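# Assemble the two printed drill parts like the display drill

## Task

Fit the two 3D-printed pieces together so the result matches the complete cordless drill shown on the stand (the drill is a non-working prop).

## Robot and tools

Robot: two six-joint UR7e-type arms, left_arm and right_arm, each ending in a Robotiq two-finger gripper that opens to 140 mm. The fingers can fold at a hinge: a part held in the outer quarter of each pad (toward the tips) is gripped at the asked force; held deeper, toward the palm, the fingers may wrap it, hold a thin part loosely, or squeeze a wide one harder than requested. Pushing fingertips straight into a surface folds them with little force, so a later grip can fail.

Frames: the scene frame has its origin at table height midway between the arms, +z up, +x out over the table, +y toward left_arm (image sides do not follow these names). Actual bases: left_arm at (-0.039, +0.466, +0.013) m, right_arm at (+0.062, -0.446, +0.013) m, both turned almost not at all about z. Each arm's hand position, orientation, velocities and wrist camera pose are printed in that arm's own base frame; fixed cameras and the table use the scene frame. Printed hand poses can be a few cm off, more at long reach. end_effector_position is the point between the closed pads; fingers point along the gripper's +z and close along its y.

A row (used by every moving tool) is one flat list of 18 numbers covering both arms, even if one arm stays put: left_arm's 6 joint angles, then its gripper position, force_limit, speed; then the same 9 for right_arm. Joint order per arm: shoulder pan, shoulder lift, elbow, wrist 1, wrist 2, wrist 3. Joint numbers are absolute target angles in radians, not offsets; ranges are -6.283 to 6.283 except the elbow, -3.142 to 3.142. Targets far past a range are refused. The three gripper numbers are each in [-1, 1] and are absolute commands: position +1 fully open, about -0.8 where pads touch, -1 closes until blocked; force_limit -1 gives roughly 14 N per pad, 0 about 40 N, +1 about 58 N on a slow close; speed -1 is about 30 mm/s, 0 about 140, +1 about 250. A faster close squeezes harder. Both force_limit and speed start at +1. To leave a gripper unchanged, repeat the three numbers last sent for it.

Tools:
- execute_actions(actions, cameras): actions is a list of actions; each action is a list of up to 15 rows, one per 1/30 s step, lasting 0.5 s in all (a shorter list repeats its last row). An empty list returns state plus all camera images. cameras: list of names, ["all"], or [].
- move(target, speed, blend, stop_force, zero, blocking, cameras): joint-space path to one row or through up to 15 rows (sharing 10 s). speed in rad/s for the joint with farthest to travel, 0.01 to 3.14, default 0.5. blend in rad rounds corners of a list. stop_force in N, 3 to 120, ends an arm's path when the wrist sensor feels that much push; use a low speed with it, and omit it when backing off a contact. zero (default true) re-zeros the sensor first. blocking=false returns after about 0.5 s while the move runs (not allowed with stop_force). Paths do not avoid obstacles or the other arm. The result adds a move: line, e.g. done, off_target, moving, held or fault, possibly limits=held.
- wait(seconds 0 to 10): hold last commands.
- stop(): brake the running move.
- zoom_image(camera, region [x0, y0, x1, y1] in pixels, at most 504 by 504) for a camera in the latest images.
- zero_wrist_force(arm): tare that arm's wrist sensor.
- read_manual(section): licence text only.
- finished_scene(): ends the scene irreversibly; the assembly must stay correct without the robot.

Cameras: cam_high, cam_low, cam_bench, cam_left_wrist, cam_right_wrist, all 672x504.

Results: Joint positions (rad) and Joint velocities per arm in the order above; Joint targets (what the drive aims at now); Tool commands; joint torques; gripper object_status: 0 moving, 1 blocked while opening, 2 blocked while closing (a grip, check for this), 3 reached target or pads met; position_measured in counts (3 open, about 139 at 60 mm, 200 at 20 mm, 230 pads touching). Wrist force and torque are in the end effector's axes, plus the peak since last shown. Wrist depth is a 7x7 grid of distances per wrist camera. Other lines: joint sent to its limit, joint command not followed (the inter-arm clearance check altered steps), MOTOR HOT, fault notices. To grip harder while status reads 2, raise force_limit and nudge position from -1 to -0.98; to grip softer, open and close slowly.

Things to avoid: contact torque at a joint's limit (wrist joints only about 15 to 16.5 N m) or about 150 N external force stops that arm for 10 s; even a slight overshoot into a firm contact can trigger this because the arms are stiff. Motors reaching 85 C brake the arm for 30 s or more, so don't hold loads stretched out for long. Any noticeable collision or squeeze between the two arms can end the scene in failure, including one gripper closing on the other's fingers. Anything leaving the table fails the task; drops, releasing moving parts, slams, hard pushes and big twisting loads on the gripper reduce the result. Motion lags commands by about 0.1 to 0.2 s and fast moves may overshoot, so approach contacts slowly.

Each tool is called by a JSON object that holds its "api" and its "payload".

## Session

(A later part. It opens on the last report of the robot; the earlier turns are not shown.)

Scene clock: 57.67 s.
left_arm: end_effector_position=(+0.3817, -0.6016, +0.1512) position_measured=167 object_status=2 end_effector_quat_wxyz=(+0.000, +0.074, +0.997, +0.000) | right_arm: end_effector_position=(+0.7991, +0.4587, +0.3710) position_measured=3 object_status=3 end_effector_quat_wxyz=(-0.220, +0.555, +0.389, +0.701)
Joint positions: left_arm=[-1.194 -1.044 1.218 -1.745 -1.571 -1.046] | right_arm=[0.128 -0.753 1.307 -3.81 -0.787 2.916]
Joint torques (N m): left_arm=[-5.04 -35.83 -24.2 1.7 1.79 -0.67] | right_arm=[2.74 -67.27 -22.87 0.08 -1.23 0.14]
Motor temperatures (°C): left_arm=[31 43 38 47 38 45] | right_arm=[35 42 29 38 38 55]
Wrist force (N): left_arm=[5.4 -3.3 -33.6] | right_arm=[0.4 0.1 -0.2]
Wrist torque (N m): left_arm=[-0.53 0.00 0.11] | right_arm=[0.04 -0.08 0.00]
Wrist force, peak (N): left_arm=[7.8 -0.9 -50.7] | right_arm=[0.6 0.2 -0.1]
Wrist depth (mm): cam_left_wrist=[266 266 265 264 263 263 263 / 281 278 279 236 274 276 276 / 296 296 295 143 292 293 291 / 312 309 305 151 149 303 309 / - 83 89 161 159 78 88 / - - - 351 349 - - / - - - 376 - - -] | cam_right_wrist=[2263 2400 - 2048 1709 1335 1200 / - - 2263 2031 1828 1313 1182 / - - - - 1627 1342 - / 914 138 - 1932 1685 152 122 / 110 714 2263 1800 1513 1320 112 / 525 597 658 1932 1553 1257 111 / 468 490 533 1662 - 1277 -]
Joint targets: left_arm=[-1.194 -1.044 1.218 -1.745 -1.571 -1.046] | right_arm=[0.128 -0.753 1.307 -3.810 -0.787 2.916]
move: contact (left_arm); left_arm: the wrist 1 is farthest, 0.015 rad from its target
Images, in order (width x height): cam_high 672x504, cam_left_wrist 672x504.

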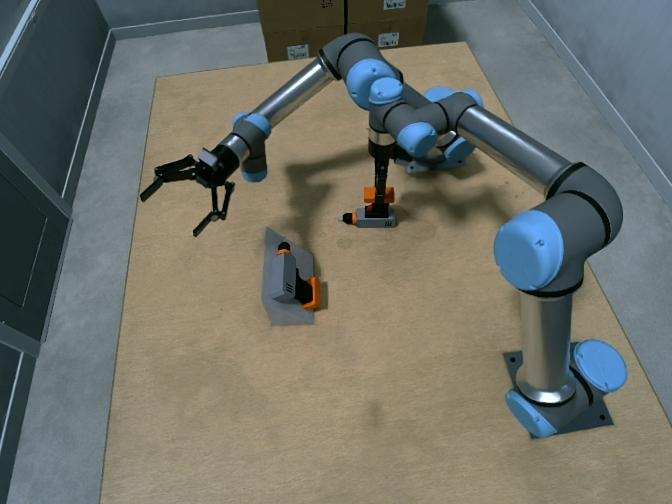

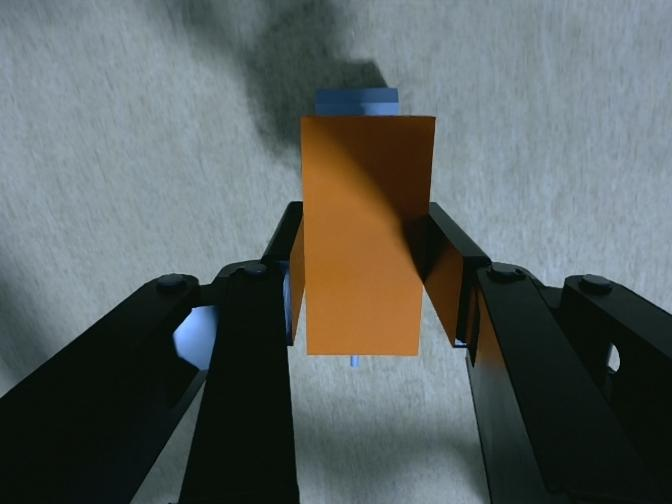

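{"api": "move", "payload": {"target": [[-1.1936,-1.0447,1.2152,-1.7413,-1.5708,-1.0456,-1,0.2,-1,0.128,-0.753,1.307,-3.81,-0.787,2.916,1,1,1],[-1.1936,-1.0447,1.2152,-1.7413,-1.5708,-1.0456,0.2,0.2,-1,0.128,-0.753,1.307,-3.81,-0.787,2.916,1,1,1]], "speed": 0.03, "cameras": ["cam_left_wrist","cam_bench"]}}

Scene clock: 60.20 s.
left_arm: end_effector_position=(+0.3816, -0.6014, +0.1524) position_measured=104 object_status=0 end_effector_quat_wxyz=(+0.000, +0.074, +0.997, +0.000) | right_arm: end_effector_position=(+0.7991, +0.4587, +0.3710) position_measured=3 object_status=3 end_effector_quat_wxyz=(-0.220, +0.555, +0.389, +0.701)
Joint positions: left_arm=[-1.194 -1.045 1.215 -1.741 -1.571 -1.046] | right_arm=[0.128 -0.753 1.307 -3.81 -0.787 2.916]
Joint torques (N m): left_arm=[1.85 -60.2 -38.51 -5.74 1.61 -0.87] | right_arm=[2.07 -68.55 -21.68 0.16 -1.37 0.33]
Motor temperatures (°C): left_arm=[31 43 38 47 38 45] | right_arm=[35 42 29 38 38 55]
Wrist force (N): left_arm=[-0.7 -1.2 0.3] | right_arm=[0.5 0.1 0.1]
Wrist torque (N m): left_arm=[-0.33 -0.08 0.06] | right_arm=[0.02 -0.11 0.00]
Wrist force, peak (N): left_arm=[5.3 -3.2 -33.7] | right_arm=[0.7 0.0 0.1]
Wrist depth (mm): cam_left_wrist=[265 265 264 265 263 263 263 / 281 279 278 273 275 278 276 / 295 296 295 144 290 293 291 / 314 305 135 152 155 131 310 / - 89 332 161 327 111 - / - - 354 352 351 - - / - - 378 377 376 - -] | cam_right_wrist=[- - - 1964 - 1225 1121 / - 2242 2555 1916 - 1366 1176 / 2670 2700 2670 2242 - - 1165 / 914 143 2425 2221 - 152 123 / 110 722 2376 1901 1449 1277 112 / 520 598 660 1800 1734 1257 - / 471 491 536 1709 1533 1238 -]
Joint targets: left_arm=[-1.194 -1.045 1.215 -1.741 -1.571 -1.046] | right_arm=[0.128 -0.753 1.307 -3.810 -0.787 2.916]
move: done
Images, in order (width x height): cam_bench 672x504, cam_left_wrist 672x504.

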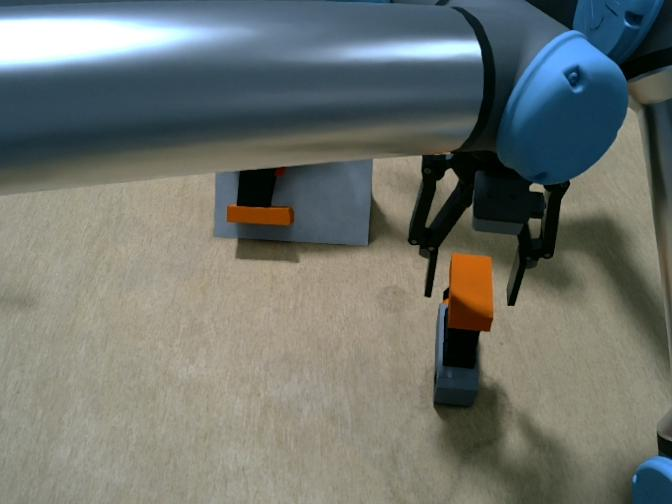

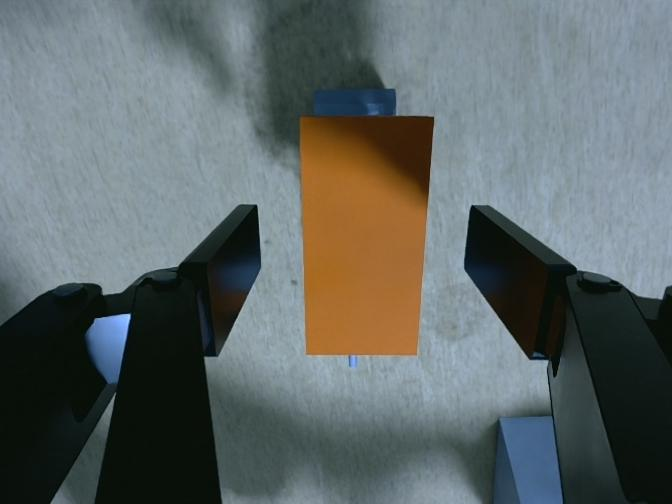

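{"api": "move", "payload": {"target": [-1.1936,-1.0598,1.0906,-1.6016,-1.5708,-1.0456,0.2,0.2,-1,0.128,-0.753,1.307,-3.81,-0.787,2.916,1,1,1], "speed": 0.25, "cameras": ["cam_bench","cam_high","cam_left_wrist"]}}

{"api": "zoom_image", "payload": {"camera": "cam_bench", "region": [400, 230, 520, 420]}}

{"api": "zoom_image", "payload": {"camera": "cam_high", "region": [320, 160, 420, 250]}}

Scene clock: 61.33 s.
left_arm: end_effector_position=(+0.3816, -0.6013, +0.2101) position_measured=104 object_status=3 end_effector_quat_wxyz=(+0.000, +0.074, +0.997, +0.000) | right_arm: end_effector_position=(+0.7991, +0.4587, +0.3710) position_measured=3 object_status=3 end_effector_quat_wxyz=(-0.220, +0.555, +0.389, +0.701)
Joint positions: left_arm=[-1.194 -1.06 1.091 -1.602 -1.571 -1.046] | right_arm=[0.128 -0.753 1.307 -3.81 -0.787 2.916]
Joint torques (N m): left_arm=[6.2 -38.17 -16.5 -4.51 1.67 -0.53] | right_arm=[2.6 -67.56 -20.57 0.16 -1.46 0.32]
Motor temperatures (°C): left_arm=[31 43 38 47 38 45] | right_arm=[35 42 29 38 38 55]
Wrist force (N): left_arm=[-0.2 -1.4 -0.1] | right_arm=[0.3 0.4 0.0]
Wrist torque (N m): left_arm=[-0.37 -0.18 0.07] | right_arm=[0.08 -0.06 0.00]
Wrist force, peak (N): left_arm=[-0.6 -1.1 2.0] | right_arm=[0.4 0.1 0.4]
Wrist depth (mm): cam_left_wrist=[317 318 317 315 314 315 314 / 334 336 332 325 330 331 331 / 352 352 352 203 346 351 347 / 373 366 156 213 366 131 367 / - 89 397 394 394 112 - / - - 420 420 420 - - / - - 451 451 452 - -] | cam_right_wrist=[2263 1980 - 1871 - - - / 3008 - - 1948 1553 1494 1206 / - - - 1932 - 1423 1095 / 925 137 2084 1997 - 151 123 / 110 707 2376 1901 1639 1313 111 / 520 594 656 1814 1513 1251 1110 / 468 492 535 1673 1584 - 1126]
Joint targets: left_arm=[-1.194 -1.060 1.091 -1.602 -1.571 -1.046] | right_arm=[0.128 -0.753 1.307 -3.810 -0.787 2.916]
move: done
Images, in order (width x height): cam_high 672x504, cam_bench 672x504, cam_left_wrist 672x504.

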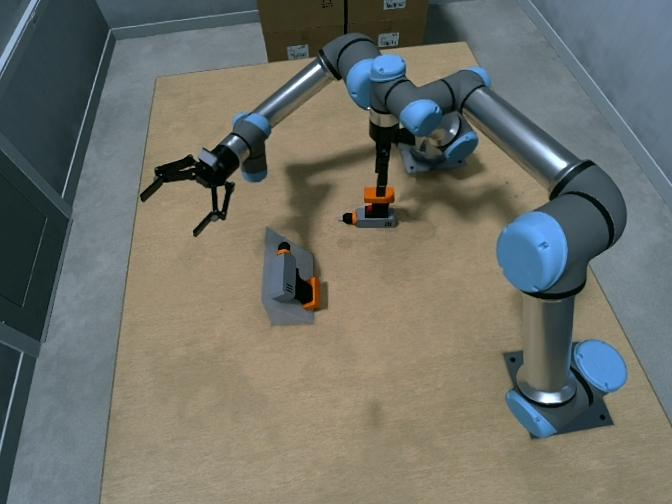

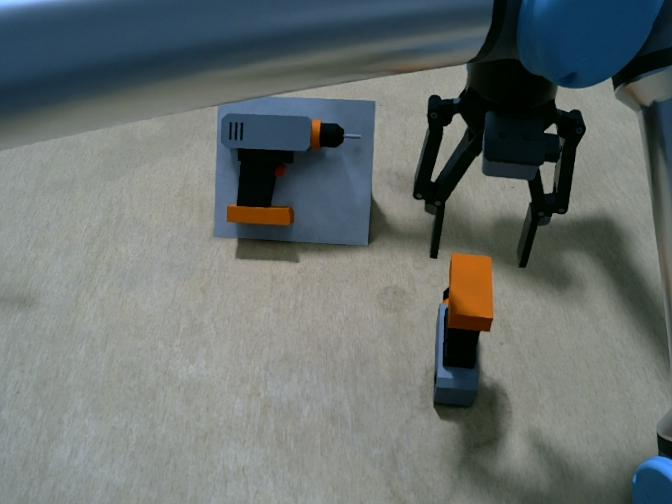

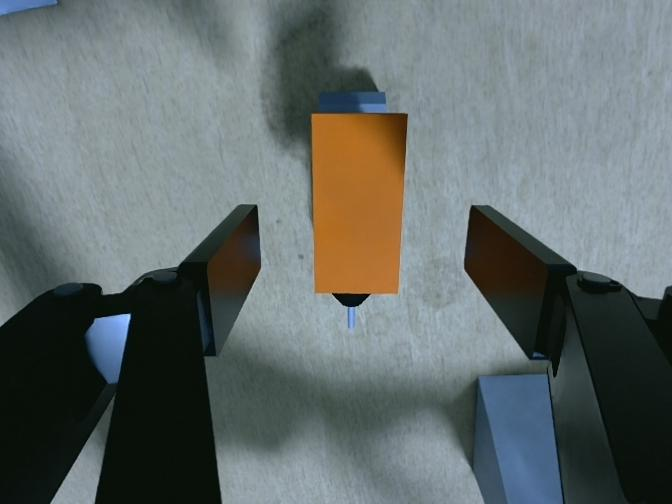

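Scaled by 2.653 from the camera's 672x504 image, which has a finer 960x720 frame.

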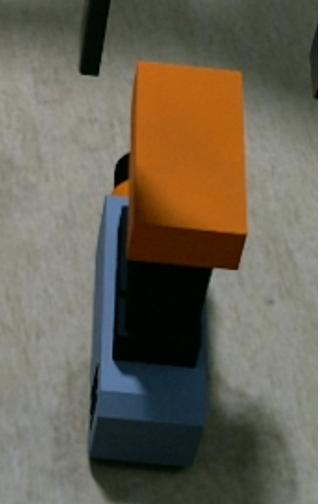

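Scaled by 5.040 from the camera's 672x504 image, which has a finer 960x720 frame.

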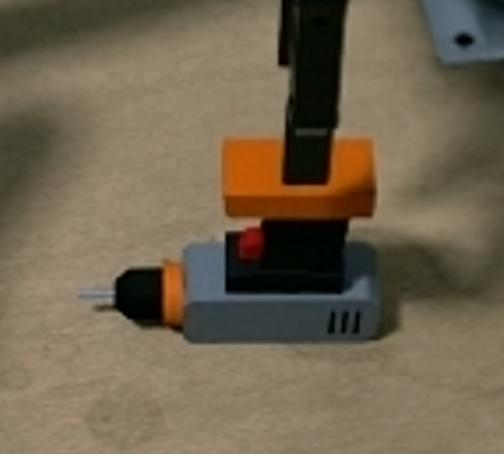

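{"api": "finished_scene", "payload": {}}

The scene is finished: the task was done.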